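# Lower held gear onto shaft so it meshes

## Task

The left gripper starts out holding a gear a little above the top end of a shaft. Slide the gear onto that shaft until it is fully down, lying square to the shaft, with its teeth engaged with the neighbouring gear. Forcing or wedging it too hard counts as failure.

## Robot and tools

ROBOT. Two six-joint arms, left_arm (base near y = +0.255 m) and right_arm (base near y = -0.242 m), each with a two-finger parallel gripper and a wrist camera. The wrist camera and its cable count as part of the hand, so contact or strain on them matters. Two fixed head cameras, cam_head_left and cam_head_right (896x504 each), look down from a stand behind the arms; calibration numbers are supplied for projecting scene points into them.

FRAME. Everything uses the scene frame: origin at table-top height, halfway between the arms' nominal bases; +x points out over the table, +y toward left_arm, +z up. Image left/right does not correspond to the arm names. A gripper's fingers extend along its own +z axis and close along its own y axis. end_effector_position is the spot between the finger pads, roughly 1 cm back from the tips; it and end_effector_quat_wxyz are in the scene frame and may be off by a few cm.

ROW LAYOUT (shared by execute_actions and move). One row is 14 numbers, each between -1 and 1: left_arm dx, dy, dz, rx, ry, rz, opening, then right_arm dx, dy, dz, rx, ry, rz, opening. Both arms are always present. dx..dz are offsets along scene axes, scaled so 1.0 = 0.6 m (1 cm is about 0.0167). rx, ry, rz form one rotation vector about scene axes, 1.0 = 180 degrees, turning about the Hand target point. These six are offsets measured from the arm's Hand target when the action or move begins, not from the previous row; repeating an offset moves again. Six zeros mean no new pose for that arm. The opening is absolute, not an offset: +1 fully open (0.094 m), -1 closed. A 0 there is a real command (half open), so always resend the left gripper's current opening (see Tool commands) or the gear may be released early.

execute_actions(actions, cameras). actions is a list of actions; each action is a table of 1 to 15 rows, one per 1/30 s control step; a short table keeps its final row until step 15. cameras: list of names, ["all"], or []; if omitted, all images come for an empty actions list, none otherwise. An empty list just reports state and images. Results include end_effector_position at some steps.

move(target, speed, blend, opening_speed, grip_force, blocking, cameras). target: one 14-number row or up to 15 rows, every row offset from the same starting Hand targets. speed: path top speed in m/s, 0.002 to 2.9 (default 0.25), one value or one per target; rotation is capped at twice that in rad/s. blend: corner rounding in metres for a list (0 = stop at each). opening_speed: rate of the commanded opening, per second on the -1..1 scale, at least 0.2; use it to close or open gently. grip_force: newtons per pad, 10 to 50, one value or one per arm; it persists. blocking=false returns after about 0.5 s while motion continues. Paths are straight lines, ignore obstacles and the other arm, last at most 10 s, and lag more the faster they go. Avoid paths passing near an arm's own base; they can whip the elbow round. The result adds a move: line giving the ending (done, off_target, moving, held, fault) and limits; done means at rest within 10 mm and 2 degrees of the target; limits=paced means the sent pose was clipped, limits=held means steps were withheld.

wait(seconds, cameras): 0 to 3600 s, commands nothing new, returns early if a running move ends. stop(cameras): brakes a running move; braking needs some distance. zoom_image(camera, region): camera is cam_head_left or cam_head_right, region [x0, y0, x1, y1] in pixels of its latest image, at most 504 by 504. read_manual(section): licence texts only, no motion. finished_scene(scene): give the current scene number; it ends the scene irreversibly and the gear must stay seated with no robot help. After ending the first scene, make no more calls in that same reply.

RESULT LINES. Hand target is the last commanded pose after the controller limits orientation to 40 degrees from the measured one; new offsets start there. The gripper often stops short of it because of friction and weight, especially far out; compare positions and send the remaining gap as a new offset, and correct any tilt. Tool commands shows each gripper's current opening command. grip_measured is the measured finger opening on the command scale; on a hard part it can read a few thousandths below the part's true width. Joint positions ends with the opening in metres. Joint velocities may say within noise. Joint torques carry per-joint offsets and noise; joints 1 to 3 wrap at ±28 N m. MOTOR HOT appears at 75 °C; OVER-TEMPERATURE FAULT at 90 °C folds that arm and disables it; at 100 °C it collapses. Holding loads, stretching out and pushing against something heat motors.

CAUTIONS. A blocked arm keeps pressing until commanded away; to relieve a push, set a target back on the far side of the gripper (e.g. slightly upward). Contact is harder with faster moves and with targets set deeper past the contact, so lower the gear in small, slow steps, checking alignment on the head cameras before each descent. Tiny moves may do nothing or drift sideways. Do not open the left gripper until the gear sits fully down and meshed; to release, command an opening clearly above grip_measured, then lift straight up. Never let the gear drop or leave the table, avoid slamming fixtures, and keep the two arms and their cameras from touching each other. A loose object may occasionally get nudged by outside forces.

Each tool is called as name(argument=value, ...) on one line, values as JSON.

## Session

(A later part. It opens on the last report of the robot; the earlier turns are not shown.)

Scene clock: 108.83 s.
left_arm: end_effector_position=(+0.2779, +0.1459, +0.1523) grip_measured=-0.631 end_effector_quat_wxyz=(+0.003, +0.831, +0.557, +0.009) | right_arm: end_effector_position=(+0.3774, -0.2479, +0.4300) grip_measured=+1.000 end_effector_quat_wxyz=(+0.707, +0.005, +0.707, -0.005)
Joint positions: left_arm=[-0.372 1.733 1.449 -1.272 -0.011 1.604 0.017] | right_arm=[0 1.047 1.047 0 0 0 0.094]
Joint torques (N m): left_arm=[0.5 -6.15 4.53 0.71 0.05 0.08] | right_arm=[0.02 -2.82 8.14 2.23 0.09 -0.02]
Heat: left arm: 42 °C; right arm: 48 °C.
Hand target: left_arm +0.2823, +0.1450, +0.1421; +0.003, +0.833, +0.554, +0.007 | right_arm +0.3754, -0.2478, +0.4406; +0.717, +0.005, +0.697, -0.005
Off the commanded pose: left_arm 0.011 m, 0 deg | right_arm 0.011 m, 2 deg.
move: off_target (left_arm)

move(target=[0,0,0,0,0,0.04,-1,0,0,0,0,0,0,1], speed=0.06, cameras=["all"])

zoom_image(camera="cam_head_right", region=[355, 150, 415, 210])

zoom_image(camera="cam_head_left", region=[360, 150, 420, 210])

Scene clock: 113.73 s.
left_arm: end_effector_position=(+0.2779, +0.1462, +0.1522) grip_measured=-0.631 end_effector_quat_wxyz=(+0.003, +0.800, +0.601, +0.009) | right_arm: end_effector_position=(+0.3774, -0.2479, +0.4300) grip_measured=+1.000 end_effector_quat_wxyz=(+0.707, +0.005, +0.707, -0.005)
Joint positions: left_arm=[-0.372 1.733 1.449 -1.272 -0.011 1.497 0.017] | right_arm=[0 1.047 1.047 0 0 0 0.094]
Joint torques (N m): left_arm=[0.35 -6.02 4.67 0.7 0.03 -0.12] | right_arm=[0.01 -2.81 8.14 2.23 0.09 -0.02]
Heat: left arm: 42 °C; right arm: 48 °C.
Hand target: left_arm +0.2823, +0.1450, +0.1422; +0.003, +0.796, +0.605, +0.008 | right_arm +0.3754, -0.2478, +0.4406; +0.717, +0.005, +0.697, -0.005
Off the commanded pose: left_arm 0.011 m, 1 deg | right_arm 0.011 m, 2 deg.
move: off_target (left_arm)

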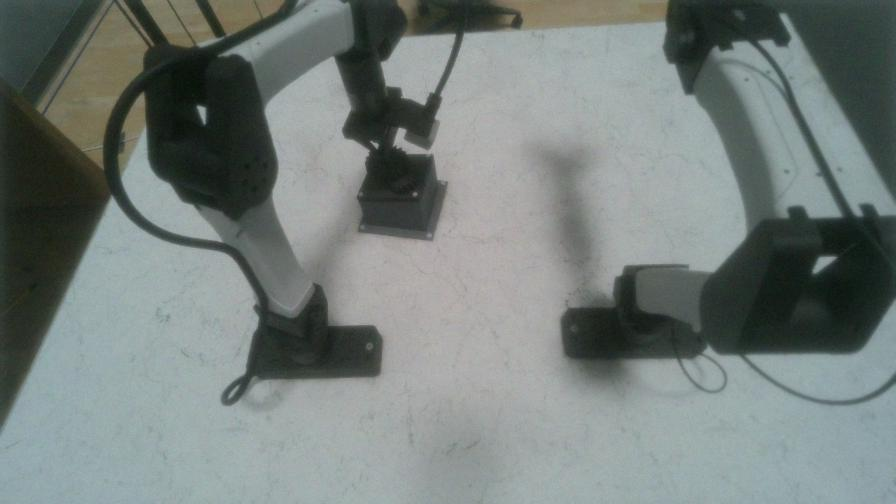

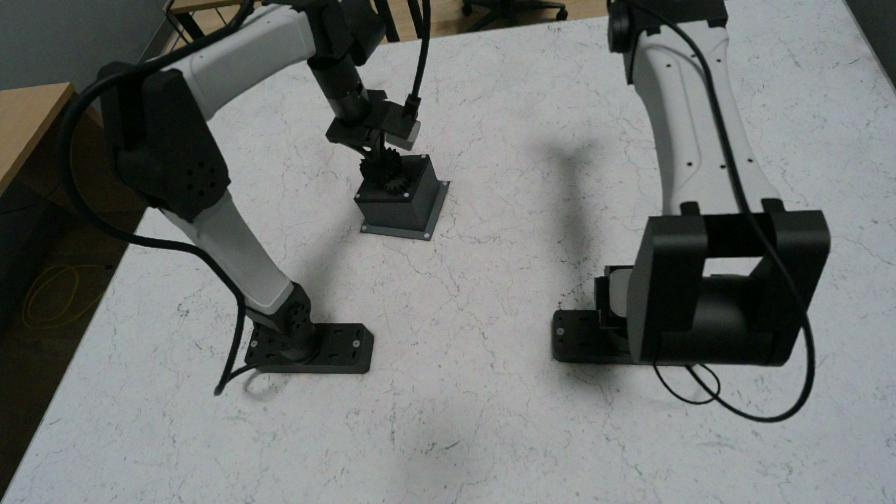

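Scaled by 8.400.

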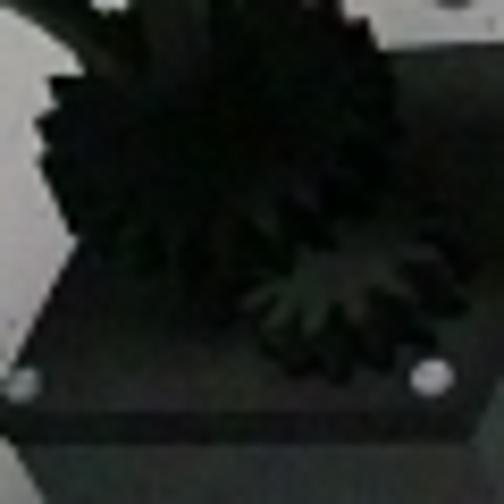

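Scaled by 8.400.

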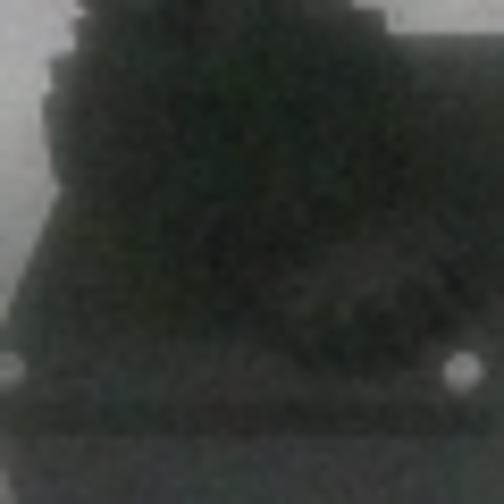

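move(target=[0,-0.006,0,0,0,0,-1,0,0,0,0,0,0,1], speed=0.02)

move(target=[0,-0.002,0,0,0,0,-1,0,0,0,0,0,0,1], speed=0.02)

move(target=[0,-0.002,0,0,0,0,-1,0,0,0,0,0,0,1], speed=0.02)

Scene clock: 115.77 s.
left_arm: end_effector_position=(+0.2779, +0.1462, +0.1522) grip_measured=-0.631 end_effector_quat_wxyz=(+0.003, +0.796, +0.605, +0.008) | right_arm: end_effector_position=(+0.3774, -0.2479, +0.4300) grip_measured=+1.000 end_effector_quat_wxyz=(+0.707, +0.005, +0.707, -0.005)
Joint positions: left_arm=[-0.372 1.733 1.449 -1.272 -0.011 1.487 0.017] | right_arm=[0 1.047 1.047 0 0 0 0.094]
Joint torques (N m): left_arm=[-0.53 -5.7 5.18 0.69 0.04 -0.11] | right_arm=[0.02 -2.81 8.14 2.23 0.09 -0.03]
Heat: left arm: 42 °C; right arm: 48 °C.
Hand target: left_arm +0.2823, +0.1413, +0.1422; +0.003, +0.796, +0.605, +0.008 | right_arm +0.3754, -0.2478, +0.4406; +0.717, +0.005, +0.697, -0.005
Off the commanded pose: left_arm 0.012 m, 0 deg | right_arm 0.011 m, 2 deg.
move: off_target (left_arm)

Scene clock: 116.27 s.
left_arm: end_effector_position=(+0.2779, +0.1462, +0.1522) grip_measured=-0.631 end_effector_quat_wxyz=(+0.003, +0.796, +0.606, +0.009) | right_arm: end_effector_position=(+0.3774, -0.2479, +0.4300) grip_measured=+1.000 end_effector_quat_wxyz=(+0.707, +0.005, +0.707, -0.005)
Joint positions: left_arm=[-0.373 1.733 1.449 -1.272 -0.013 1.483 0.017] | right_arm=[0 1.047 1.047 0 0 0 0.094]
Joint torques (N m): left_arm=[-0.77 -5.57 5.39 0.68 0.06 -0.11] | right_arm=[0.02 -2.81 8.13 2.24 0.1 -0.02]
Heat: left arm: 42 °C; right arm: 48 °C.
Hand target: left_arm +0.2823, +0.1402, +0.1422; +0.003, +0.796, +0.605, +0.008 | right_arm +0.3754, -0.2478, +0.4406; +0.717, +0.005, +0.697, -0.005
Off the commanded pose: left_arm 0.013 m, 0 deg | right_arm 0.011 m, 2 deg.
move: off_target (left_arm)

Scene clock: 116.77 s.
left_arm: end_effector_position=(+0.2778, +0.1459, +0.1522) grip_measured=-0.631 end_effector_quat_wxyz=(+0.002, +0.795, +0.606, +0.010) | right_arm: end_effector_position=(+0.3774, -0.2479, +0.4300) grip_measured=+1.000 end_effector_quat_wxyz=(+0.707, +0.005, +0.707, -0.005)
Joint positions: left_arm=[-0.375 1.733 1.449 -1.272 -0.015 1.48 0.017] | right_arm=[0 1.047 1.047 0 0 0 0.094]
Joint torques (N m): left_arm=[-0.81 -5.37 5.56 0.69 0.07 -0.14] | right_arm=[0.02 -2.81 8.14 2.24 0.09 -0.02]
Heat: left arm: 42 °C; right arm: 48 °C.
Hand target: left_arm +0.2823, +0.1390, +0.1422; +0.003, +0.796, +0.605, +0.008 | right_arm +0.3754, -0.2478, +0.4406; +0.717, +0.005, +0.697, -0.005
Off the commanded pose: left_arm 0.013 m, 0 deg | right_arm 0.011 m, 2 deg.
move: off_target (left_arm)

move(target=[0,-0.002,0,0,0,0,-1,0,0,0,0,0,0,1], speed=0.02)

move(target=[0,-0.002,0,0,0,0,-1,0,0,0,0,0,0,1], speed=0.02)

move(target=[0,-0.002,0,0,0,0,-1,0,0,0,0,0,0,1], speed=0.02)

Scene clock: 117.80 s.
left_arm: end_effector_position=(+0.2777, +0.1457, +0.1522) grip_measured=-0.631 end_effector_quat_wxyz=(+0.001, +0.795, +0.606, +0.012) | right_arm: end_effector_position=(+0.3774, -0.2479, +0.4300) grip_measured=+1.000 end_effector_quat_wxyz=(+0.707, +0.005, +0.707, -0.005)
Joint positions: left_arm=[-0.377 1.733 1.449 -1.272 -0.018 1.477 0.017] | right_arm=[0 1.047 1.047 0 0 0 0.094]
Joint torques (N m): left_arm=[-0.88 -5.24 5.72 0.71 0.11 -0.14] | right_arm=[0.01 -2.82 8.16 2.23 0.1 -0.02]
Heat: left arm: 42 °C; right arm: 48 °C.
Hand target: left_arm +0.2823, +0.1378, +0.1422; +0.003, +0.796, +0.605, +0.008 | right_arm +0.3754, -0.2478, +0.4406; +0.717, +0.005, +0.697, -0.005
Off the commanded pose: left_arm 0.014 m, 1 deg | right_arm 0.011 m, 2 deg.
move: off_target (left_arm)

Scene clock: 118.30 s.
left_arm: end_effector_position=(+0.2776, +0.1455, +0.1522) grip_measured=-0.631 end_effector_quat_wxyz=(+0.000, +0.795, +0.606, +0.013) | right_arm: end_effector_position=(+0.3774, -0.2479, +0.4300) grip_measured=+1.000 end_effector_quat_wxyz=(+0.707, +0.005, +0.707, -0.005)
Joint positions: left_arm=[-0.38 1.733 1.449 -1.272 -0.021 1.475 0.017] | right_arm=[0 1.047 1.047 0 0 0 0.094]
Joint torques (N m): left_arm=[-0.99 -5.09 5.94 0.7 0.14 -0.15] | right_arm=[0.01 -2.8 8.13 2.23 0.09 -0.02]
Heat: left arm: 42 °C; right arm: 48 °C.
Hand target: left_arm +0.2823, +0.1366, +0.1422; +0.003, +0.796, +0.605, +0.008 | right_arm +0.3754, -0.2478, +0.4406; +0.717, +0.005, +0.697, -0.005
Off the commanded pose: left_arm 0.014 m, 1 deg | right_arm 0.011 m, 2 deg.
move: off_target (left_arm)

Scene clock: 118.80 s.
left_arm: end_effector_position=(+0.2775, +0.1449, +0.1524) grip_measured=-0.631 end_effector_quat_wxyz=(+0.000, +0.795, +0.606, +0.014) | right_arm: end_effector_position=(+0.3774, -0.2479, +0.4300) grip_measured=+1.000 end_effector_quat_wxyz=(+0.707, +0.005, +0.707, -0.005)
Joint positions: left_arm=[-0.383 1.733 1.449 -1.273 -0.024 1.471 0.017] | right_arm=[0 1.047 1.047 0 0 0 0.094]
Joint torques (N m): left_arm=[-0.99 -4.9 6.04 0.7 0.17 -0.14] | right_arm=[0.02 -2.8 8.13 2.24 0.09 -0.03]
Heat: left arm: 42 °C; right arm: 48 °C.
Hand target: left_arm +0.2823, +0.1354, +0.1422; +0.003, +0.796, +0.605, +0.008 | right_arm +0.3754, -0.2478, +0.4406; +0.717, +0.005, +0.697, -0.005
Off the commanded pose: left_arm 0.015 m, 1 deg | right_arm 0.011 m, 2 deg.
move: off_target (left_arm)

move(target=[0,0.006,-0.001,0,0,-0.05,-1,0,0,0,0,0,0,1], speed=0.08)

move(target=[0,0,-0.001,0,0,-0.05,-1,0,0,0,0,0,0,1], speed=0.08, cameras=["all"])

zoom_image(camera="cam_head_right", region=[355, 140, 425, 210])

Scene clock: 122.93 s.
left_arm: end_effector_position=(+0.2816, +0.1433, +0.1525) grip_measured=-0.631 end_effector_quat_wxyz=(+0.006, +0.837, +0.547, +0.019) | right_arm: end_effector_position=(+0.3774, -0.2479, +0.4300) grip_measured=+1.000 end_effector_quat_wxyz=(+0.707, +0.005, +0.707, -0.005)
Joint positions: left_arm=[-0.383 1.733 1.449 -1.255 -0.024 1.616 0.017] | right_arm=[0 1.047 1.047 0 0 0 0.094]
Joint torques (N m): left_arm=[-0.02 -5.49 5.19 0.59 0.18 0.09] | right_arm=[-0.01 -2.78 8.16 2.23 0.09 -0.02]
Heat: left arm: 42 °C; right arm: 48 °C.
Hand target: left_arm +0.2824, +0.1390, +0.1416; +0.004, +0.841, +0.540, +0.007 | right_arm +0.3754, -0.2478, +0.4406; +0.717, +0.005, +0.697, -0.005
Off the commanded pose: left_arm 0.012 m, 2 deg | right_arm 0.011 m, 2 deg.
move: off_target (left_arm)

Scene clock: 124.57 s.
left_arm: end_effector_position=(+0.2858, +0.1415, +0.1527) grip_measured=-0.631 end_effector_quat_wxyz=(+0.012, +0.877, +0.480, +0.025) | right_arm: end_effector_position=(+0.3774, -0.2479, +0.4300) grip_measured=+1.000 end_effector_quat_wxyz=(+0.707, +0.005, +0.707, -0.005)
Joint positions: left_arm=[-0.383 1.733 1.449 -1.237 -0.023 1.772 0.017] | right_arm=[0 1.047 1.047 0 0 0 0.094]
Joint torques (N m): left_arm=[0.05 -5.55 4.92 0.46 0.2 0.07] | right_arm=[0.03 -2.81 8.14 2.23 0.09 -0.02]
Heat: left arm: 42 °C; right arm: 48 °C.
Hand target: left_arm +0.2824, +0.1390, +0.1410; +0.004, +0.881, +0.473, +0.007 | right_arm +0.3754, -0.2478, +0.4406; +0.717, +0.005, +0.697, -0.005
Off the commanded pose: left_arm 0.012 m, 2 deg | right_arm 0.011 m, 2 deg.
move: off_target (left_arm)

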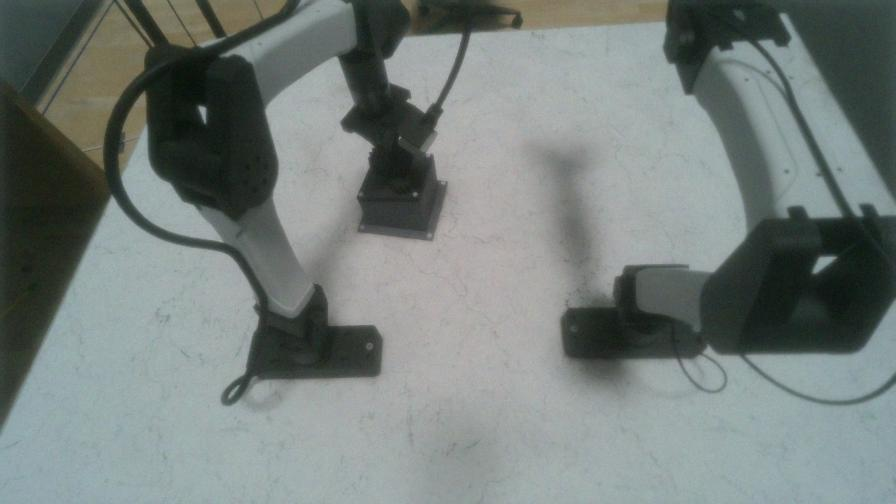

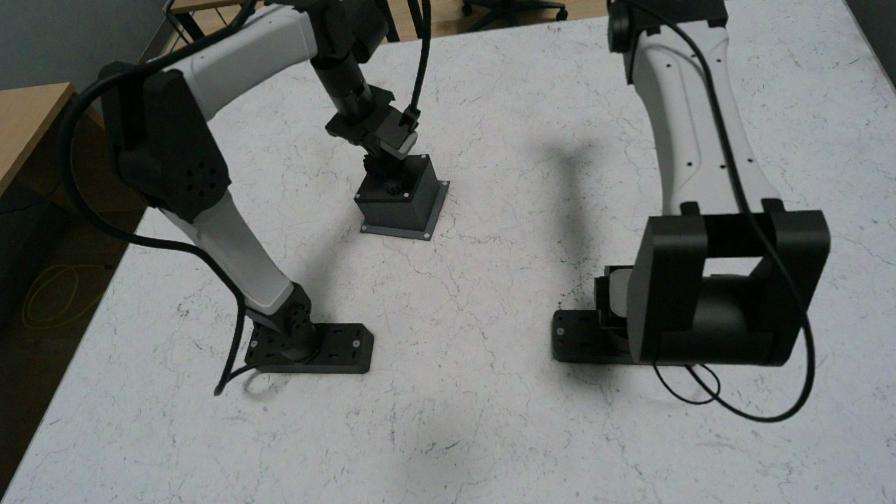

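Scaled by 7.200.

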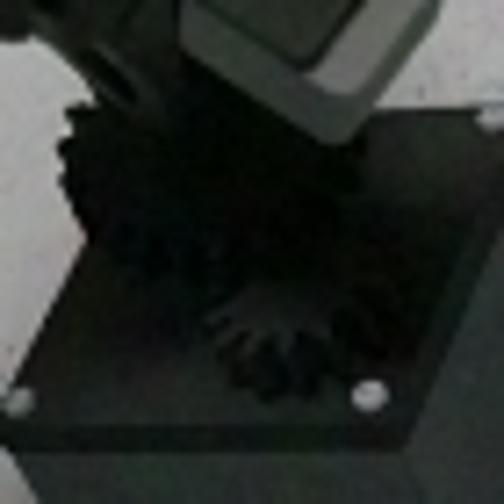

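move(target=[[-0.042,0.008,0.06,0,0,0.06,-1,0,0,0,0,0,0,1],[-0.013,0.0075,0.03,0,0,0.06,-1,0,0,0,0,0,0,1],[0,0.0075,0.012,0,0,0.06,-1,0,0,0,0,0,0,1]], speed=[0.12,0.06,0.04])

Scene clock: 130.03 s.
left_arm: end_effector_position=(+0.2736, +0.1465, +0.1529) grip_measured=-0.631 end_effector_quat_wxyz=(-0.004, +0.830, +0.557, +0.006) | right_arm: end_effector_position=(+0.3774, -0.2479, +0.4300) grip_measured=+1.000 end_effector_quat_wxyz=(+0.707, +0.005, +0.707, -0.005)
Joint positions: left_arm=[-0.377 1.731 1.449 -1.29 -0.014 1.598 0.017] | right_arm=[0 1.047 1.047 0 0 0 0.094]
Joint torques (N m): left_arm=[0.51 -5.9 6.71 0.62 0.09 0.09] | right_arm=[0.01 -2.81 8.14 2.23 0.09 -0.02]
Heat: left arm: 42 °C; right arm: 48 °C.
Hand target: left_arm +0.2823, +0.1436, +0.1481; +0.003, +0.833, +0.554, +0.007 | right_arm +0.3754, -0.2478, +0.4406; +0.717, +0.005, +0.697, -0.005
Off the commanded pose: left_arm 0.010 m, 1 deg | right_arm 0.011 m, 2 deg.
move: done

wait(seconds=0, cameras=["all"])

zoom_image(camera="cam_head_right", region=[350, 140, 420, 210])

zoom_image(camera="cam_head_left", region=[355, 140, 425, 210])

Scene clock: 130.63 s.
left_arm: end_effector_position=(+0.2738, +0.1464, +0.1529) grip_measured=-0.631 end_effector_quat_wxyz=(-0.004, +0.831, +0.557, +0.006) | right_arm: end_effector_position=(+0.3774, -0.2479, +0.4300) grip_measured=+1.000 end_effector_quat_wxyz=(+0.707, +0.005, +0.707, -0.005)
Joint positions: left_arm=[-0.377 1.731 1.449 -1.289 -0.014 1.598 0.017] | right_arm=[0 1.047 1.047 0 0 0 0.094]
Joint torques (N m): left_arm=[0.53 -5.89 6.75 0.62 0.07 0.09] | right_arm=[0.01 -2.8 8.13 2.24 0.09 -0.02]
Heat: left arm: 42 °C; right arm: 48 °C.
Hand target: left_arm +0.2823, +0.1436, +0.1481; +0.003, +0.833, +0.554, +0.007 | right_arm +0.3754, -0.2478, +0.4406; +0.717, +0.005, +0.697, -0.005
Tool commands: left_gripper/opening=-1.0 right_gripper/opening=+1.0
Off the commanded pose: left_arm 0.010 m, 1 deg | right_arm 0.011 m, 2 deg.

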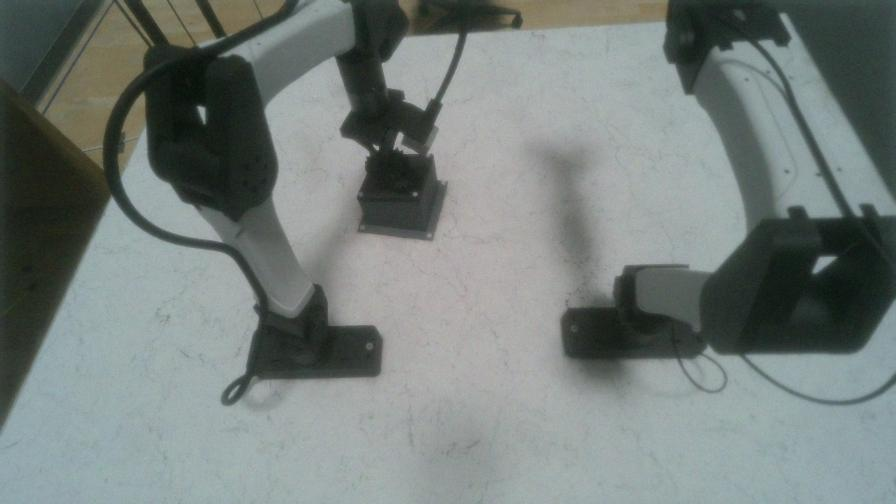

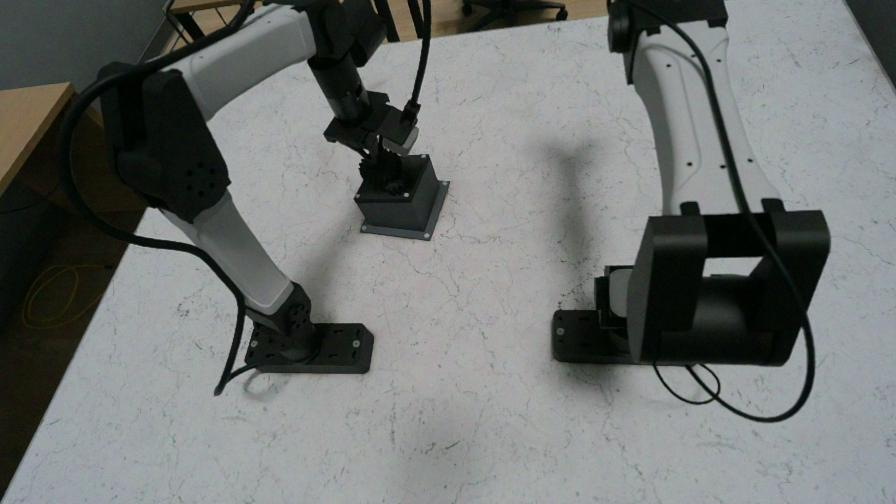

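Scaled by 7.200.

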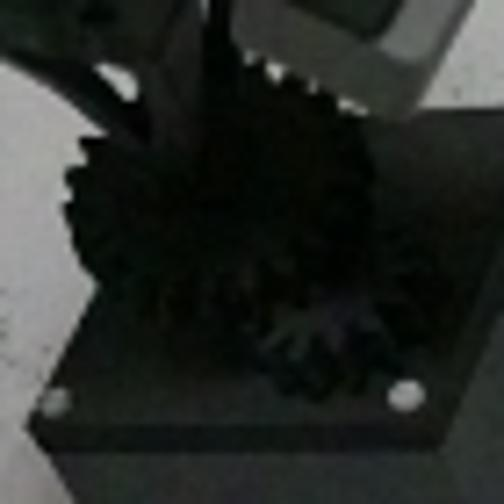

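Scaled by 7.200.

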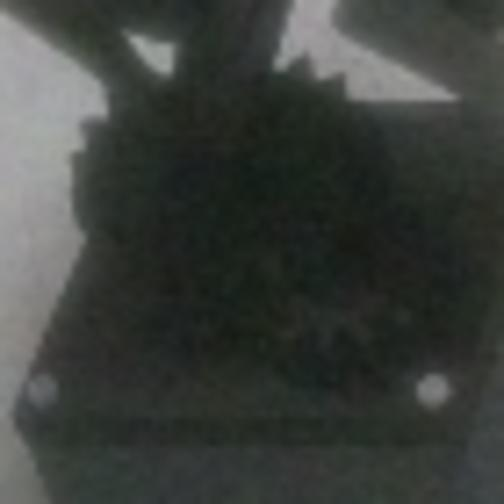

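move(target=[[-0.03,-0.001,0.05,0,0,0,-1,0,0,0,0,0,0,1],[0,-0.002,0.025,0,0,0,-1,0,0,0,0,0,0,1],[0.001,-0.0015,0.008,0,0,0,-1,0,0,0,0,0,0,1]], speed=[0.12,0.06,0.03])

Scene clock: 133.80 s.
left_arm: end_effector_position=(+0.2792, +0.1429, +0.1577) grip_measured=-0.631 end_effector_quat_wxyz=(+0.001, +0.831, +0.557, +0.010) | right_arm: end_effector_position=(+0.3774, -0.2479, +0.4300) grip_measured=+1.000 end_effector_quat_wxyz=(+0.707, +0.005, +0.707, -0.005)
Joint positions: left_arm=[-0.381 1.742 1.482 -1.297 -0.014 1.595 0.017] | right_arm=[0 1.047 1.047 0 0 0 0.094]
Joint torques (N m): left_arm=[0.76 -6.78 5.82 0.51 0.08 0.11] | right_arm=[0.02 -2.8 8.13 2.23 0.1 -0.03]
Heat: left arm: 42 °C; right arm: 48 °C.
Hand target: left_arm +0.2830, +0.1426, +0.1530; +0.004, +0.833, +0.554, +0.008 | right_arm +0.3754, -0.2478, +0.4406; +0.717, +0.005, +0.697, -0.005
Off the commanded pose: left_arm 0.006 m, 1 deg | right_arm 0.011 m, 2 deg.
move: done

Nice: (.2792,.1429,.1577). Straight down.

move(target=[0.0005,0.001,-0.008,0,0,0,-1,0,0,0,0,0,0,1], speed=0.03)

move(target=[0.0005,0.0005,-0.005,0,0,0,-1,0,0,0,0,0,0,1], speed=0.02)

Scene clock: 135.20 s.
left_arm: end_effector_position=(+0.2798, +0.1438, +0.1534) grip_measured=-0.631 end_effector_quat_wxyz=(+0.002, +0.830, +0.557, +0.010) | right_arm: end_effector_position=(+0.3774, -0.2479, +0.4300) grip_measured=+1.000 end_effector_quat_wxyz=(+0.707, +0.005, +0.707, -0.005)
Joint positions: left_arm=[-0.378 1.742 1.465 -1.279 -0.014 1.597 0.017] | right_arm=[0 1.047 1.047 0 0 0 0.094]
Joint torques (N m): left_arm=[0.59 -6.71 5.79 0.5 0.09 0.1] | right_arm=[0.02 -2.81 8.13 2.23 0.09 -0.03]
Heat: left arm: 42 °C; right arm: 48 °C.
Hand target: left_arm +0.2832, +0.1432, +0.1482; +0.004, +0.833, +0.554, +0.007 | right_arm +0.3754, -0.2478, +0.4406; +0.717, +0.005, +0.697, -0.005
Off the commanded pose: left_arm 0.006 m, 1 deg | right_arm 0.011 m, 2 deg.
move: done

Scene clock: 135.77 s.
left_arm: end_effector_position=(+0.2810, +0.1443, +0.1525) grip_measured=-0.631 end_effector_quat_wxyz=(+0.003, +0.830, +0.558, +0.011) | right_arm: end_effector_position=(+0.3774, -0.2479, +0.4300) grip_measured=+1.000 end_effector_quat_wxyz=(+0.707, +0.005, +0.707, -0.005)
Joint positions: left_arm=[-0.375 1.742 1.461 -1.271 -0.014 1.599 0.017] | right_arm=[0 1.047 1.047 0 0 0 0.094]
Joint torques (N m): left_arm=[0.5 -6.58 5.14 0.58 0.09 0.09] | right_arm=[-0.01 -2.81 8.16 2.23 0.09 -0.02]
Heat: left arm: 42 °C; right arm: 48 °C.
Hand target: left_arm +0.2835, +0.1436, +0.1452; +0.003, +0.833, +0.554, +0.007 | right_arm +0.3754, -0.2478, +0.4406; +0.717, +0.005, +0.697, -0.005
Off the commanded pose: left_arm 0.008 m, 1 deg | right_arm 0.011 m, 2 deg.
move: done

move(target=[-0.001,0,-0.002,0,0,0.025,-1,0,0,0,0,0,0,1], speed=0.06)

move(target=[0,0,0,0,0,0.025,-1,0,0,0,0,0,0,1], speed=0.06)

Scene clock: 137.73 s.
left_arm: end_effector_position=(+0.2807, +0.1444, +0.1523) grip_measured=-0.631 end_effector_quat_wxyz=(+0.003, +0.813, +0.582, +0.011) | right_arm: end_effector_position=(+0.3774, -0.2479, +0.4300) grip_measured=+1.000 end_effector_quat_wxyz=(+0.707, +0.005, +0.707, -0.005)
Joint positions: left_arm=[-0.375 1.742 1.46 -1.271 -0.014 1.54 0.017] | right_arm=[0 1.047 1.047 0 0 0 0.094]
Joint torques (N m): left_arm=[0.38 -6.72 4.72 0.63 0.07 -0.11] | right_arm=[0.02 -2.81 8.13 2.23 0.1 -0.02]
Heat: left arm: 42 °C; right arm: 48 °C.
Hand target: left_arm +0.2829, +0.1436, +0.1440; +0.003, +0.810, +0.586, +0.008 | right_arm +0.3754, -0.2478, +0.4406; +0.717, +0.005, +0.697, -0.005
Off the commanded pose: left_arm 0.009 m, 1 deg | right_arm 0.011 m, 2 deg.
move: done

Scene clock: 139.00 s.
left_arm: end_effector_position=(+0.2807, +0.1444, +0.1523) grip_measured=-0.631 end_effector_quat_wxyz=(+0.004, +0.790, +0.613, +0.011) | right_arm: end_effector_position=(+0.3774, -0.2479, +0.4300) grip_measured=+1.000 end_effector_quat_wxyz=(+0.707, +0.005, +0.707, -0.005)
Joint positions: left_arm=[-0.375 1.742 1.46 -1.271 -0.014 1.461 0.017] | right_arm=[0 1.047 1.047 0 0 0 0.094]
Joint torques (N m): left_arm=[0.31 -6.65 4.74 0.62 0.07 -0.06] | right_arm=[0.02 -2.84 8.16 2.24 0.09 -0.02]
Heat: left arm: 42 °C; right arm: 48 °C.
Hand target: left_arm +0.2829, +0.1436, +0.1440; +0.003, +0.787, +0.617, +0.008 | right_arm +0.3754, -0.2478, +0.4406; +0.717, +0.005, +0.697, -0.005
Off the commanded pose: left_arm 0.009 m, 1 deg | right_arm 0.011 m, 2 deg.
move: done

move(target=[0.01,0.01,0.1,0,0,-0.05,-1,0,0,0,0,0,0,1], speed=0.12, cameras=["all"])

zoom_image(camera="cam_head_right", region=[345, 105, 415, 175])

zoom_image(camera="cam_head_left", region=[345, 105, 415, 175])

Scene clock: 144.73 s.
left_arm: end_effector_position=(+0.2869, +0.1495, +0.2015) grip_measured=-0.631 end_effector_quat_wxyz=(+0.003, +0.830, +0.557, +0.011) | right_arm: end_effector_position=(+0.3774, -0.2479, +0.4300) grip_measured=+1.000 end_effector_quat_wxyz=(+0.707, +0.005, +0.707, -0.005)
Joint positions: left_arm=[-0.354 1.769 1.688 -1.472 -0.014 1.621 0.017] | right_arm=[0 1.047 1.047 0 0 0 0.094]
Joint torques (N m): left_arm=[0.65 -6.99 8.25 0.26 0.09 0.11] | right_arm=[0.01 -2.8 8.13 2.23 0.1 -0.02]
Heat: left arm: 42 °C; right arm: 48 °C.
Hand target: left_arm +0.2889, +0.1495, +0.2040; +0.003, +0.833, +0.554, +0.007 | right_arm +0.3754, -0.2478, +0.4406; +0.717, +0.005, +0.697, -0.005
Off the commanded pose: left_arm 0.003 m, 1 deg | right_arm 0.011 m, 2 deg.
move: done

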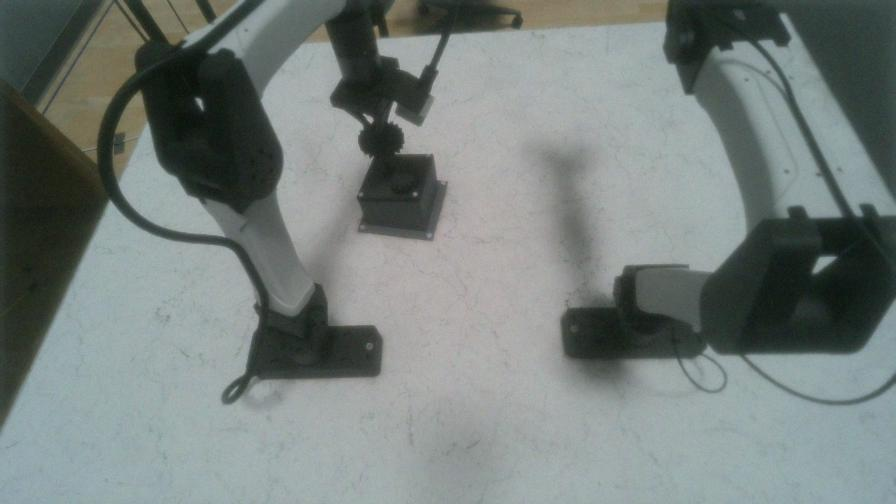

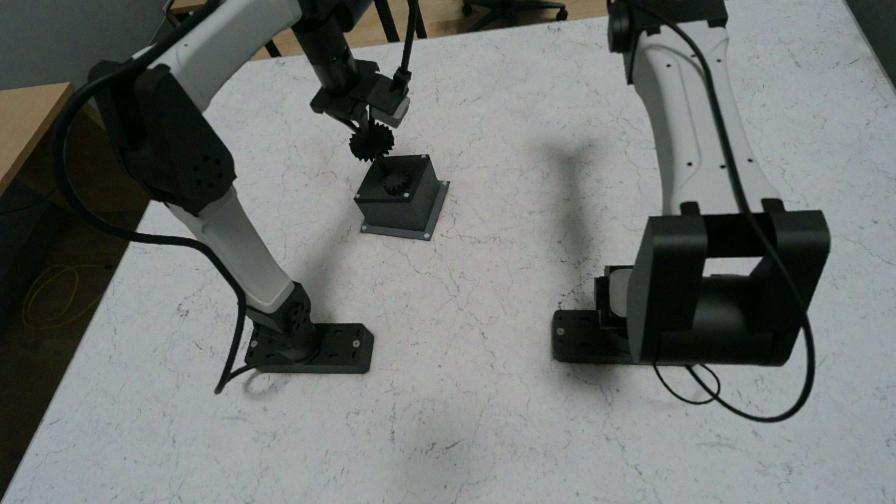

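Scaled by 7.200.

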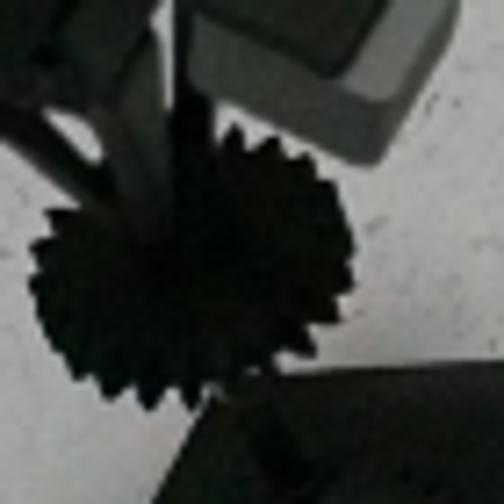

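Scaled by 7.200.

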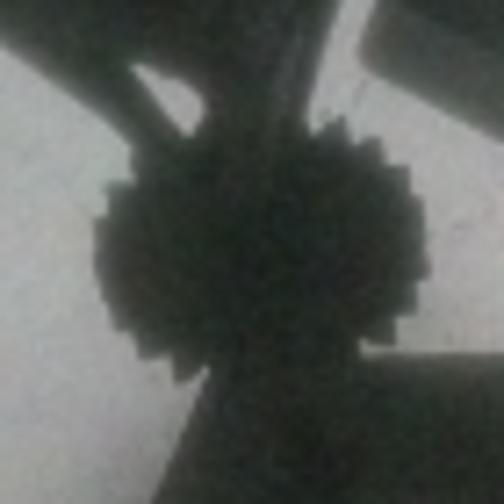

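move(target=[[-0.02,-0.004,-0.01,0,0,0,-1,0,0,0,0,0,0,1],[-0.003,-0.004,-0.035,0,0,0,-1,0,0,0,0,0,0,1],[-0.0008,-0.0022,-0.061,0,0,0,-1,0,0,0,0,0,0,1]], speed=[0.12,0.06,0.03])

move(target=[0,0.0025,0,0,0,0,-1,0,0,0,0,0,0,1], speed=0.015)

move(target=[0,0.0025,0,0,0,0,-1,0,0,0,0,0,0,1], speed=0.015)

Scene clock: 151.43 s.
left_arm: end_effector_position=(+0.2850, +0.1489, +0.1696) grip_measured=-0.631 end_effector_quat_wxyz=(-0.002, +0.831, +0.556, +0.007) | right_arm: end_effector_position=(+0.3774, -0.2479, +0.4300) grip_measured=+1.000 end_effector_quat_wxyz=(+0.707, +0.005, +0.707, -0.005)
Joint positions: left_arm=[-0.358 1.763 1.554 -1.356 -0.014 1.621 0.017] | right_arm=[0 1.047 1.047 0 0 0 0.094]
Joint torques (N m): left_arm=[0.62 -7.71 5.76 0.52 0.08 0.07] | right_arm=[-0.01 -2.81 8.14 2.23 0.09 -0.02]
Heat: left arm: 43 °C; right arm: 48 °C.
Hand target: left_arm +0.2884, +0.1482, +0.1674; +0.003, +0.833, +0.554, +0.007 | right_arm +0.3754, -0.2478, +0.4406; +0.717, +0.005, +0.697, -0.005
Off the commanded pose: left_arm 0.004 m, 1 deg | right_arm 0.011 m, 2 deg.
move: done

Scene clock: 151.93 s.
left_arm: end_effector_position=(+0.2854, +0.1495, +0.1696) grip_measured=-0.631 end_effector_quat_wxyz=(-0.002, +0.831, +0.557, +0.007) | right_arm: end_effector_position=(+0.3774, -0.2479, +0.4300) grip_measured=+1.000 end_effector_quat_wxyz=(+0.707, +0.005, +0.707, -0.005)
Joint positions: left_arm=[-0.356 1.763 1.554 -1.356 -0.014 1.621 0.017] | right_arm=[0 1.047 1.047 0 0 0 0.094]
Joint torques (N m): left_arm=[0.76 -7.87 5.6 0.5 0.08 0.12] | right_arm=[0.01 -2.81 8.12 2.23 0.09 -0.02]
Heat: left arm: 43 °C; right arm: 48 °C.
Hand target: left_arm +0.2884, +0.1497, +0.1674; +0.003, +0.833, +0.554, +0.007 | right_arm +0.3754, -0.2478, +0.4406; +0.717, +0.005, +0.697, -0.005
Off the commanded pose: left_arm 0.004 m, 1 deg | right_arm 0.011 m, 2 deg.
move: done

Scene clock: 152.43 s.
left_arm: end_effector_position=(+0.2852, +0.1517, +0.1683) grip_measured=-0.631 end_effector_quat_wxyz=(-0.003, +0.830, +0.557, +0.006) | right_arm: end_effector_position=(+0.3774, -0.2479, +0.4300) grip_measured=+1.000 end_effector_quat_wxyz=(+0.707, +0.005, +0.707, -0.005)
Joint positions: left_arm=[-0.349 1.763 1.549 -1.354 -0.014 1.625 0.017] | right_arm=[0 1.047 1.047 0 0 0 0.094]
Joint torques (N m): left_arm=[0.62 -8.05 5.79 0.52 0.1 0.09] | right_arm=[0.02 -2.8 8.13 2.23 0.1 -0.03]
Heat: left arm: 43 °C; right arm: 48 °C.
Hand target: left_arm +0.2884, +0.1512, +0.1673; +0.003, +0.833, +0.554, +0.007 | right_arm +0.3754, -0.2478, +0.4406; +0.717, +0.005, +0.697, -0.005
Off the commanded pose: left_arm 0.003 m, 1 deg | right_arm 0.011 m, 2 deg.
move: done

move(target=[[-0.01,-0.0078,0.025,0,0,0,-1,0,0,0,0,0,0,1],[-0.0025,-0.0078,-0.015,0,0,0,-1,0,0,0,0,0,0,1],[-0.0007,-0.0065,-0.038,0,0,0,-1,0,0,0,0,0,0,1]], speed=[0.12,0.06,0.03])

move(target=[0,0.003,-0.001,0,0,0,-1,0,0,0,0,0,0,1], speed=0.015)

move(target=[0,0.003,0,0,0,0,-1,0,0,0,0,0,0,1], speed=0.015)

Scene clock: 155.27 s.
left_arm: end_effector_position=(+0.2830, +0.1494, +0.1510) grip_measured=-0.631 end_effector_quat_wxyz=(-0.005, +0.833, +0.554, +0.005) | right_arm: end_effector_position=(+0.3774, -0.2479, +0.4300) grip_measured=+1.000 end_effector_quat_wxyz=(+0.707, +0.005, +0.707, -0.005)
Joint positions: left_arm=[-0.358 1.763 1.48 -1.29 -0.014 1.625 0.017] | right_arm=[0 1.047 1.047 0 0 0 0.094]
Joint torques (N m): left_arm=[0.38 -7.49 4.42 0.72 0.09 0] | right_arm=[0.02 -2.82 8.13 2.23 0.1 -0.03]
Heat: left arm: 43 °C; right arm: 48 °C.
Hand target: left_arm +0.2880, +0.1473, +0.1445; +0.003, +0.833, +0.554, +0.007 | right_arm +0.3754, -0.2478, +0.4406; +0.717, +0.005, +0.697, -0.005
Off the commanded pose: left_arm 0.008 m, 1 deg | right_arm 0.011 m, 2 deg.
move: done

Scene clock: 155.77 s.
left_arm: end_effector_position=(+0.2830, +0.1502, +0.1506) grip_measured=-0.631 end_effector_quat_wxyz=(-0.005, +0.831, +0.556, +0.003) | right_arm: end_effector_position=(+0.3774, -0.2479, +0.4300) grip_measured=+1.000 end_effector_quat_wxyz=(+0.707, +0.005, +0.707, -0.005)
Joint positions: left_arm=[-0.354 1.763 1.479 -1.29 -0.01 1.625 0.017] | right_arm=[0 1.047 1.047 0 0 0 0.094]
Joint torques (N m): left_arm=[0.44 -7.72 4.1 0.74 0.05 0.05] | right_arm=[0.02 -2.82 8.13 2.22 0.09 -0.03]
Heat: left arm: 43 °C; right arm: 48 °C.
Hand target: left_arm +0.2880, +0.1490, +0.1439; +0.003, +0.833, +0.554, +0.007 | right_arm +0.3754, -0.2478, +0.4406; +0.717, +0.005, +0.697, -0.005
Off the commanded pose: left_arm 0.008 m, 1 deg | right_arm 0.011 m, 2 deg.
move: done

Scene clock: 156.27 s.
left_arm: end_effector_position=(+0.2830, +0.1514, +0.1505) grip_measured=-0.631 end_effector_quat_wxyz=(-0.004, +0.831, +0.557, +0.002) | right_arm: end_effector_position=(+0.3774, -0.2479, +0.4300) grip_measured=+1.000 end_effector_quat_wxyz=(+0.707, +0.005, +0.707, -0.005)
Joint positions: left_arm=[-0.349 1.761 1.476 -1.289 -0.008 1.627 0.017] | right_arm=[0 1.047 1.047 0 0 0 0.094]
Joint torques (N m): left_arm=[0.46 -7.76 4.1 0.74 0.02 0.12] | right_arm=[0.02 -2.78 8.14 2.23 0.09 -0.02]
Heat: left arm: 43 °C; right arm: 48 °C.
Hand target: left_arm +0.2880, +0.1509, +0.1441; +0.004, +0.833, +0.554, +0.008 | right_arm +0.3754, -0.2478, +0.4406; +0.717, +0.005, +0.697, -0.005
Off the commanded pose: left_arm 0.008 m, 1 deg | right_arm 0.011 m, 2 deg.
move: done

wait(seconds=0, cameras=["all"])

zoom_image(camera="cam_head_right", region=[350, 135, 420, 205])

zoom_image(camera="cam_head_left", region=[350, 135, 420, 205])

Scene clock: 156.80 s.
left_arm: end_effector_position=(+0.2830, +0.1514, +0.1505) grip_measured=-0.631 end_effector_quat_wxyz=(-0.004, +0.831, +0.557, +0.002) | right_arm: end_effector_position=(+0.3774, -0.2479, +0.4300) grip_measured=+1.000 end_effector_quat_wxyz=(+0.707, +0.005, +0.707, -0.005)
Joint positions: left_arm=[-0.349 1.761 1.476 -1.289 -0.008 1.627 0.017] | right_arm=[0 1.047 1.047 0 0 0 0.094]
Joint torques (N m): left_arm=[0.46 -7.76 4.11 0.75 0.01 0.09] | right_arm=[0.01 -2.8 8.13 2.23 0.1 -0.02]
Heat: left arm: 43 °C; right arm: 48 °C.
Hand target: left_arm +0.2880, +0.1509, +0.1441; +0.004, +0.833, +0.554, +0.008 | right_arm +0.3754, -0.2478, +0.4406; +0.717, +0.005, +0.697, -0.005
Tool commands: left_gripper/opening=-1.0 right_gripper/opening=+1.0
Off the commanded pose: left_arm 0.008 m, 1 deg | right_arm 0.011 m, 2 deg.

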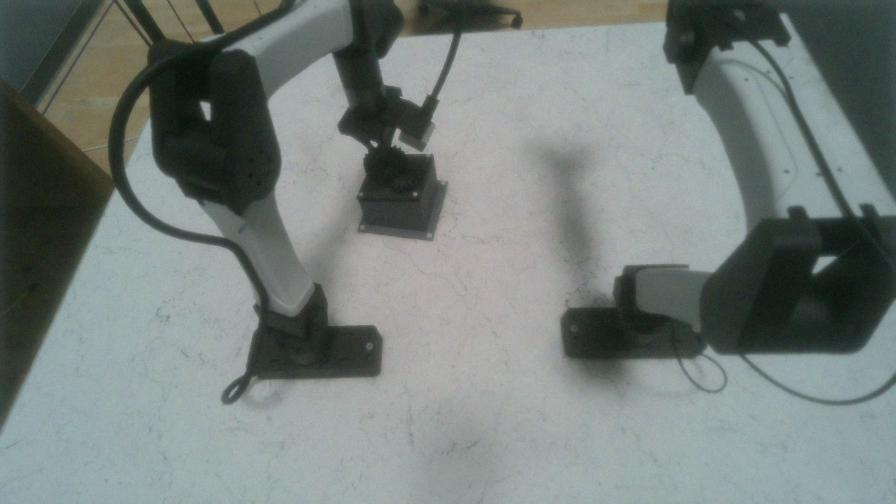

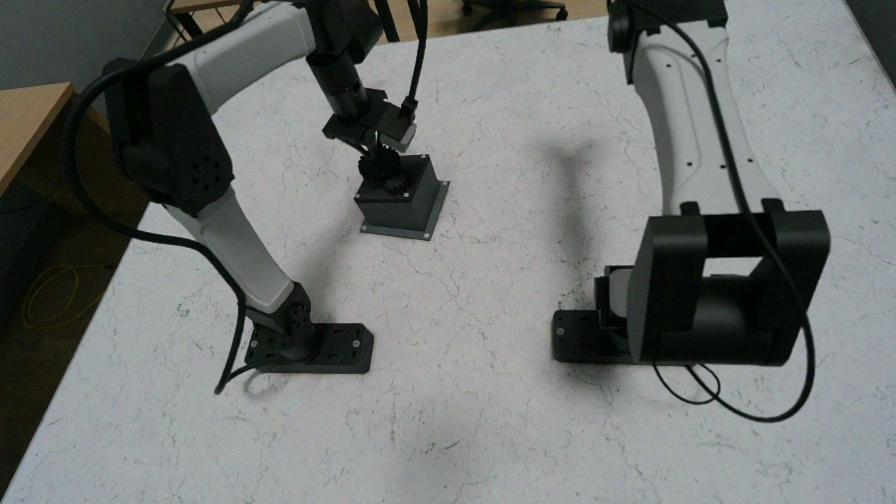

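Scaled by 7.200.

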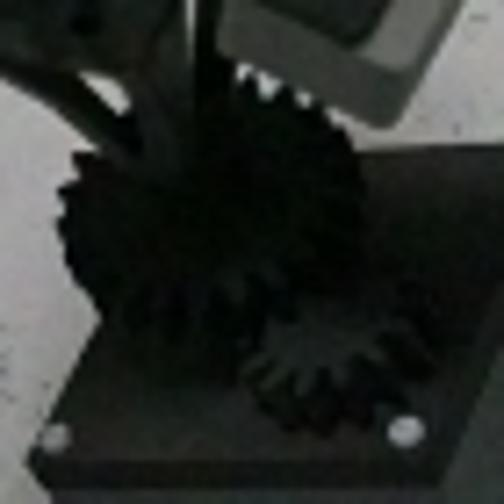

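Scaled by 7.200.

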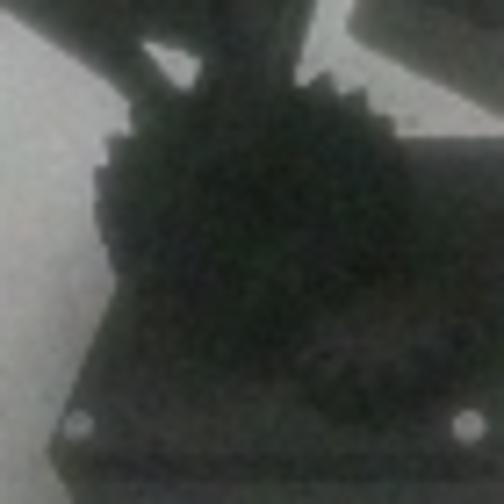

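move(target=[-0.001,-0.01,0.001,0,0,0,-1,0,0,0,0,0,0,1], speed=0.02)

move(target=[0,-0.003,0,0,0,0,-1,0,0,0,0,0,0,1], speed=0.015)

move(target=[0,-0.003,0,0,0,0,-1,0,0,0,0,0,0,1], speed=0.015)

move(target=[0,-0.003,0,0,0,0,-1,0,0,0,0,0,0,1], speed=0.015)

Scene clock: 158.77 s.
left_arm: end_effector_position=(+0.2829, +0.1502, +0.1505) grip_measured=-0.631 end_effector_quat_wxyz=(-0.003, +0.831, +0.556, +0.002) | right_arm: end_effector_position=(+0.3774, -0.2479, +0.4300) grip_measured=+1.000 end_effector_quat_wxyz=(+0.707, +0.005, +0.707, -0.005)
Joint positions: left_arm=[-0.352 1.761 1.476 -1.288 -0.008 1.627 0.017] | right_arm=[0 1.047 1.047 0 0 0 0.094]
Joint torques (N m): left_arm=[-0.73 -7.36 4.9 0.69 0.02 -0.1] | right_arm=[-0.01 -2.8 8.13 2.23 0.09 -0.02]
Heat: left arm: 43 °C; right arm: 48 °C.
Hand target: left_arm +0.2874, +0.1448, +0.1447; +0.004, +0.833, +0.554, +0.008 | right_arm +0.3754, -0.2478, +0.4406; +0.717, +0.005, +0.697, -0.005
Off the commanded pose: left_arm 0.009 m, 1 deg | right_arm 0.011 m, 2 deg.
move: done

Scene clock: 159.27 s.
left_arm: end_effector_position=(+0.2829, +0.1489, +0.1506) grip_measured=-0.631 end_effector_quat_wxyz=(-0.002, +0.831, +0.556, +0.003) | right_arm: end_effector_position=(+0.3774, -0.2479, +0.4300) grip_measured=+1.000 end_effector_quat_wxyz=(+0.707, +0.005, +0.707, -0.005)
Joint positions: left_arm=[-0.356 1.761 1.476 -1.286 -0.008 1.623 0.017] | right_arm=[0 1.047 1.047 0 0 0 0.094]
Joint torques (N m): left_arm=[-0.84 -7.12 5.11 0.67 0.02 -0.11] | right_arm=[-0.01 -2.78 8.13 2.24 0.09 -0.02]
Heat: left arm: 43 °C; right arm: 48 °C.
Hand target: left_arm +0.2874, +0.1431, +0.1446; +0.004, +0.833, +0.554, +0.008 | right_arm +0.3754, -0.2478, +0.4406; +0.717, +0.005, +0.697, -0.005
Off the commanded pose: left_arm 0.010 m, 1 deg | right_arm 0.011 m, 2 deg.
move: done

Scene clock: 159.77 s.
left_arm: end_effector_position=(+0.2828, +0.1473, +0.1509) grip_measured=-0.631 end_effector_quat_wxyz=(-0.002, +0.831, +0.556, +0.004) | right_arm: end_effector_position=(+0.3774, -0.2479, +0.4300) grip_measured=+1.000 end_effector_quat_wxyz=(+0.707, +0.005, +0.707, -0.005)
Joint positions: left_arm=[-0.361 1.761 1.477 -1.285 -0.008 1.618 0.017] | right_arm=[0 1.047 1.047 0 0 0 0.094]
Joint torques (N m): left_arm=[-0.9 -6.87 5.31 0.68 0.02 -0.09] | right_arm=[0.01 -2.81 8.12 2.23 0.09 -0.02]
Heat: left arm: 43 °C; right arm: 48 °C.
Hand target: left_arm +0.2874, +0.1412, +0.1446; +0.004, +0.833, +0.554, +0.007 | right_arm +0.3754, -0.2478, +0.4406; +0.717, +0.005, +0.697, -0.005
Off the commanded pose: left_arm 0.010 m, 1 deg | right_arm 0.011 m, 2 deg.
move: done

Scene clock: 160.27 s.
left_arm: end_effector_position=(+0.2826, +0.1461, +0.1512) grip_measured=-0.631 end_effector_quat_wxyz=(-0.002, +0.832, +0.555, +0.005) | right_arm: end_effector_position=(+0.3774, -0.2479, +0.4300) grip_measured=+1.000 end_effector_quat_wxyz=(+0.707, +0.005, +0.707, -0.005)
Joint positions: left_arm=[-0.366 1.761 1.478 -1.285 -0.01 1.613 0.017] | right_arm=[0 1.047 1.047 0 0 0 0.094]
Joint torques (N m): left_arm=[-0.88 -6.65 5.5 0.68 0.06 -0.11] | right_arm=[0.03 -2.82 8.13 2.23 0.09 -0.03]
Heat: left arm: 43 °C; right arm: 48 °C.
Hand target: left_arm +0.2874, +0.1395, +0.1446; +0.004, +0.833, +0.554, +0.008 | right_arm +0.3754, -0.2478, +0.4406; +0.717, +0.005, +0.697, -0.005
Off the commanded pose: left_arm 0.011 m, 1 deg | right_arm 0.011 m, 2 deg.
move: off_target (left_arm)

move(target=[[-0.035,0,0.065,0,0,0,-1,0,0,0,0,0,0,1],[-0.012,0.0005,0.026,0,0,0,-1,0,0,0,0,0,0,1],[-0.009,0.0028,0.007,0,0,0,-1,0,0,0,0,0,0,1]], speed=[0.12,0.06,0.03])

move(target=[0,0.001,-0.006,0,0,0,-1,0,0,0,0,0,0,1], speed=0.02)

Scene clock: 165.17 s.
left_arm: end_effector_position=(+0.2786, +0.1415, +0.1537) grip_measured=-0.631 end_effector_quat_wxyz=(+0.002, +0.830, +0.557, +0.009) | right_arm: end_effector_position=(+0.3774, -0.2479, +0.4300) grip_measured=+1.000 end_effector_quat_wxyz=(+0.707, +0.005, +0.707, -0.005)
Joint positions: left_arm=[-0.385 1.742 1.465 -1.281 -0.012 1.59 0.017] | right_arm=[0 1.047 1.047 0 0 0 0.094]
Joint torques (N m): left_arm=[0.62 -6.79 5.86 0.5 0.06 0.1] | right_arm=[0.03 -2.82 8.1 2.24 0.09 -0.02]
Heat: left arm: 43 °C; right arm: 49 °C.
Hand target: left_arm +0.2820, +0.1411, +0.1487; +0.004, +0.833, +0.554, +0.007 | right_arm +0.3754, -0.2478, +0.4406; +0.717, +0.005, +0.697, -0.005
Off the commanded pose: left_arm 0.006 m, 1 deg | right_arm 0.011 m, 2 deg.
move: done

Scene clock: 165.70 s.
left_arm: end_effector_position=(+0.2804, +0.1422, +0.1527) grip_measured=-0.631 end_effector_quat_wxyz=(+0.004, +0.830, +0.558, +0.011) | right_arm: end_effector_position=(+0.3774, -0.2479, +0.4300) grip_measured=+1.000 end_effector_quat_wxyz=(+0.707, +0.005, +0.707, -0.005)
Joint positions: left_arm=[-0.381 1.742 1.461 -1.271 -0.012 1.592 0.017] | right_arm=[0 1.047 1.047 0 0 0 0.094]
Joint torques (N m): left_arm=[0.44 -6.82 4.83 0.58 0.07 0.1] | right_arm=[0.01 -2.8 8.13 2.23 0.09 -0.02]
Heat: left arm: 43 °C; right arm: 49 °C.
Hand target: left_arm +0.2820, +0.1417, +0.1451; +0.003, +0.833, +0.554, +0.007 | right_arm +0.3754, -0.2478, +0.4406; +0.717, +0.005, +0.697, -0.005
Off the commanded pose: left_arm 0.008 m, 1 deg | right_arm 0.011 m, 2 deg.
move: done

move(target=[-0.001,0.003,-0.001,0,0,0,-1,0,0,0,0,0,0,1], speed=0.015)

move(target=[-0.002,0.001,0,0,0,0,-1,0,0,0,0,0,0,1], speed=0.015)

move(target=[-0.003,-0.01,0,0,0,0,-1,0,0,0,0,0,0,1], speed=0.02)

move(target=[-0.002,-0.003,0,0,0,0,-1,0,0,0,0,0,0,1], speed=0.02)

Scene clock: 167.10 s.
left_arm: end_effector_position=(+0.2815, +0.1438, +0.1522) grip_measured=-0.631 end_effector_quat_wxyz=(+0.005, +0.829, +0.559, +0.011) | right_arm: end_effector_position=(+0.3774, -0.2479, +0.4300) grip_measured=+1.000 end_effector_quat_wxyz=(+0.707, +0.005, +0.707, -0.005)
Joint positions: left_arm=[-0.375 1.742 1.459 -1.267 -0.012 1.596 0.017] | right_arm=[0 1.047 1.047 0 0 0 0.094]
Joint torques (N m): left_arm=[0.34 -7.12 4.31 0.57 0.05 0.11] | right_arm=[0.02 -2.81 8.13 2.23 0.09 -0.03]
Heat: left arm: 43 °C; right arm: 49 °C.
Hand target: left_arm +0.2814, +0.1436, +0.1446; +0.004, +0.833, +0.554, +0.007 | right_arm +0.3754, -0.2478, +0.4406; +0.717, +0.005, +0.697, -0.005
Off the commanded pose: left_arm 0.008 m, 1 deg | right_arm 0.011 m, 2 deg.
move: done

Scene clock: 167.60 s.
left_arm: end_effector_position=(+0.2816, +0.1441, +0.1520) grip_measured=-0.631 end_effector_quat_wxyz=(+0.005, +0.829, +0.559, +0.011) | right_arm: end_effector_position=(+0.3774, -0.2479, +0.4300) grip_measured=+1.000 end_effector_quat_wxyz=(+0.707, +0.005, +0.707, -0.005)
Joint positions: left_arm=[-0.374 1.742 1.458 -1.266 -0.012 1.597 0.017] | right_arm=[0 1.047 1.047 0 0 0 0.094]
Joint torques (N m): left_arm=[0.27 -7.56 3.85 0.59 0.06 0.1] | right_arm=[0.03 -2.81 8.12 2.23 0.09 -0.03]
Heat: left arm: 43 °C; right arm: 49 °C.
Hand target: left_arm +0.2802, +0.1442, +0.1446; +0.003, +0.833, +0.554, +0.007 | right_arm +0.3754, -0.2478, +0.4406; +0.717, +0.005, +0.697, -0.005
Off the commanded pose: left_arm 0.008 m, 1 deg | right_arm 0.011 m, 2 deg.
move: done

Scene clock: 168.27 s.
left_arm: end_effector_position=(+0.2811, +0.1429, +0.1524) grip_measured=-0.631 end_effector_quat_wxyz=(+0.005, +0.831, +0.556, +0.013) | right_arm: end_effector_position=(+0.3774, -0.2479, +0.4300) grip_measured=+1.000 end_effector_quat_wxyz=(+0.707, +0.005, +0.707, -0.005)
Joint positions: left_arm=[-0.38 1.741 1.458 -1.266 -0.015 1.597 0.017] | right_arm=[0 1.047 1.047 0 0 0 0.094]
Joint torques (N m): left_arm=[-0.91 -7.38 4.04 0.59 0.09 -0.1] | right_arm=[-0.01 -2.81 8.14 2.24 0.1 -0.03]
Heat: left arm: 42 °C; right arm: 49 °C.
Hand target: left_arm +0.2784, +0.1381, +0.1446; +0.004, +0.833, +0.554, +0.007 | right_arm +0.3754, -0.2478, +0.4406; +0.717, +0.005, +0.697, -0.005
Off the commanded pose: left_arm 0.009 m, 1 deg | right_arm 0.011 m, 2 deg.
move: done

Scene clock: 168.77 s.
left_arm: end_effector_position=(+0.2808, +0.1418, +0.1527) grip_measured=-0.631 end_effector_quat_wxyz=(+0.004, +0.831, +0.556, +0.015) | right_arm: end_effector_position=(+0.3774, -0.2479, +0.4300) grip_measured=+1.000 end_effector_quat_wxyz=(+0.707, +0.005, +0.707, -0.005)
Joint positions: left_arm=[-0.386 1.74 1.458 -1.266 -0.02 1.593 0.017] | right_arm=[0 1.047 1.047 0 0 0 0.094]
Joint torques (N m): left_arm=[-0.92 -7.42 3.89 0.57 0.15 -0.12] | right_arm=[0.02 -2.82 8.13 2.23 0.09 -0.03]
Heat: left arm: 42 °C; right arm: 49 °C.
Hand target: left_arm +0.2772, +0.1364, +0.1446; +0.004, +0.833, +0.554, +0.008 | right_arm +0.3754, -0.2478, +0.4406; +0.717, +0.005, +0.697, -0.005
Off the commanded pose: left_arm 0.010 m, 1 deg | right_arm 0.011 m, 2 deg.
move: done


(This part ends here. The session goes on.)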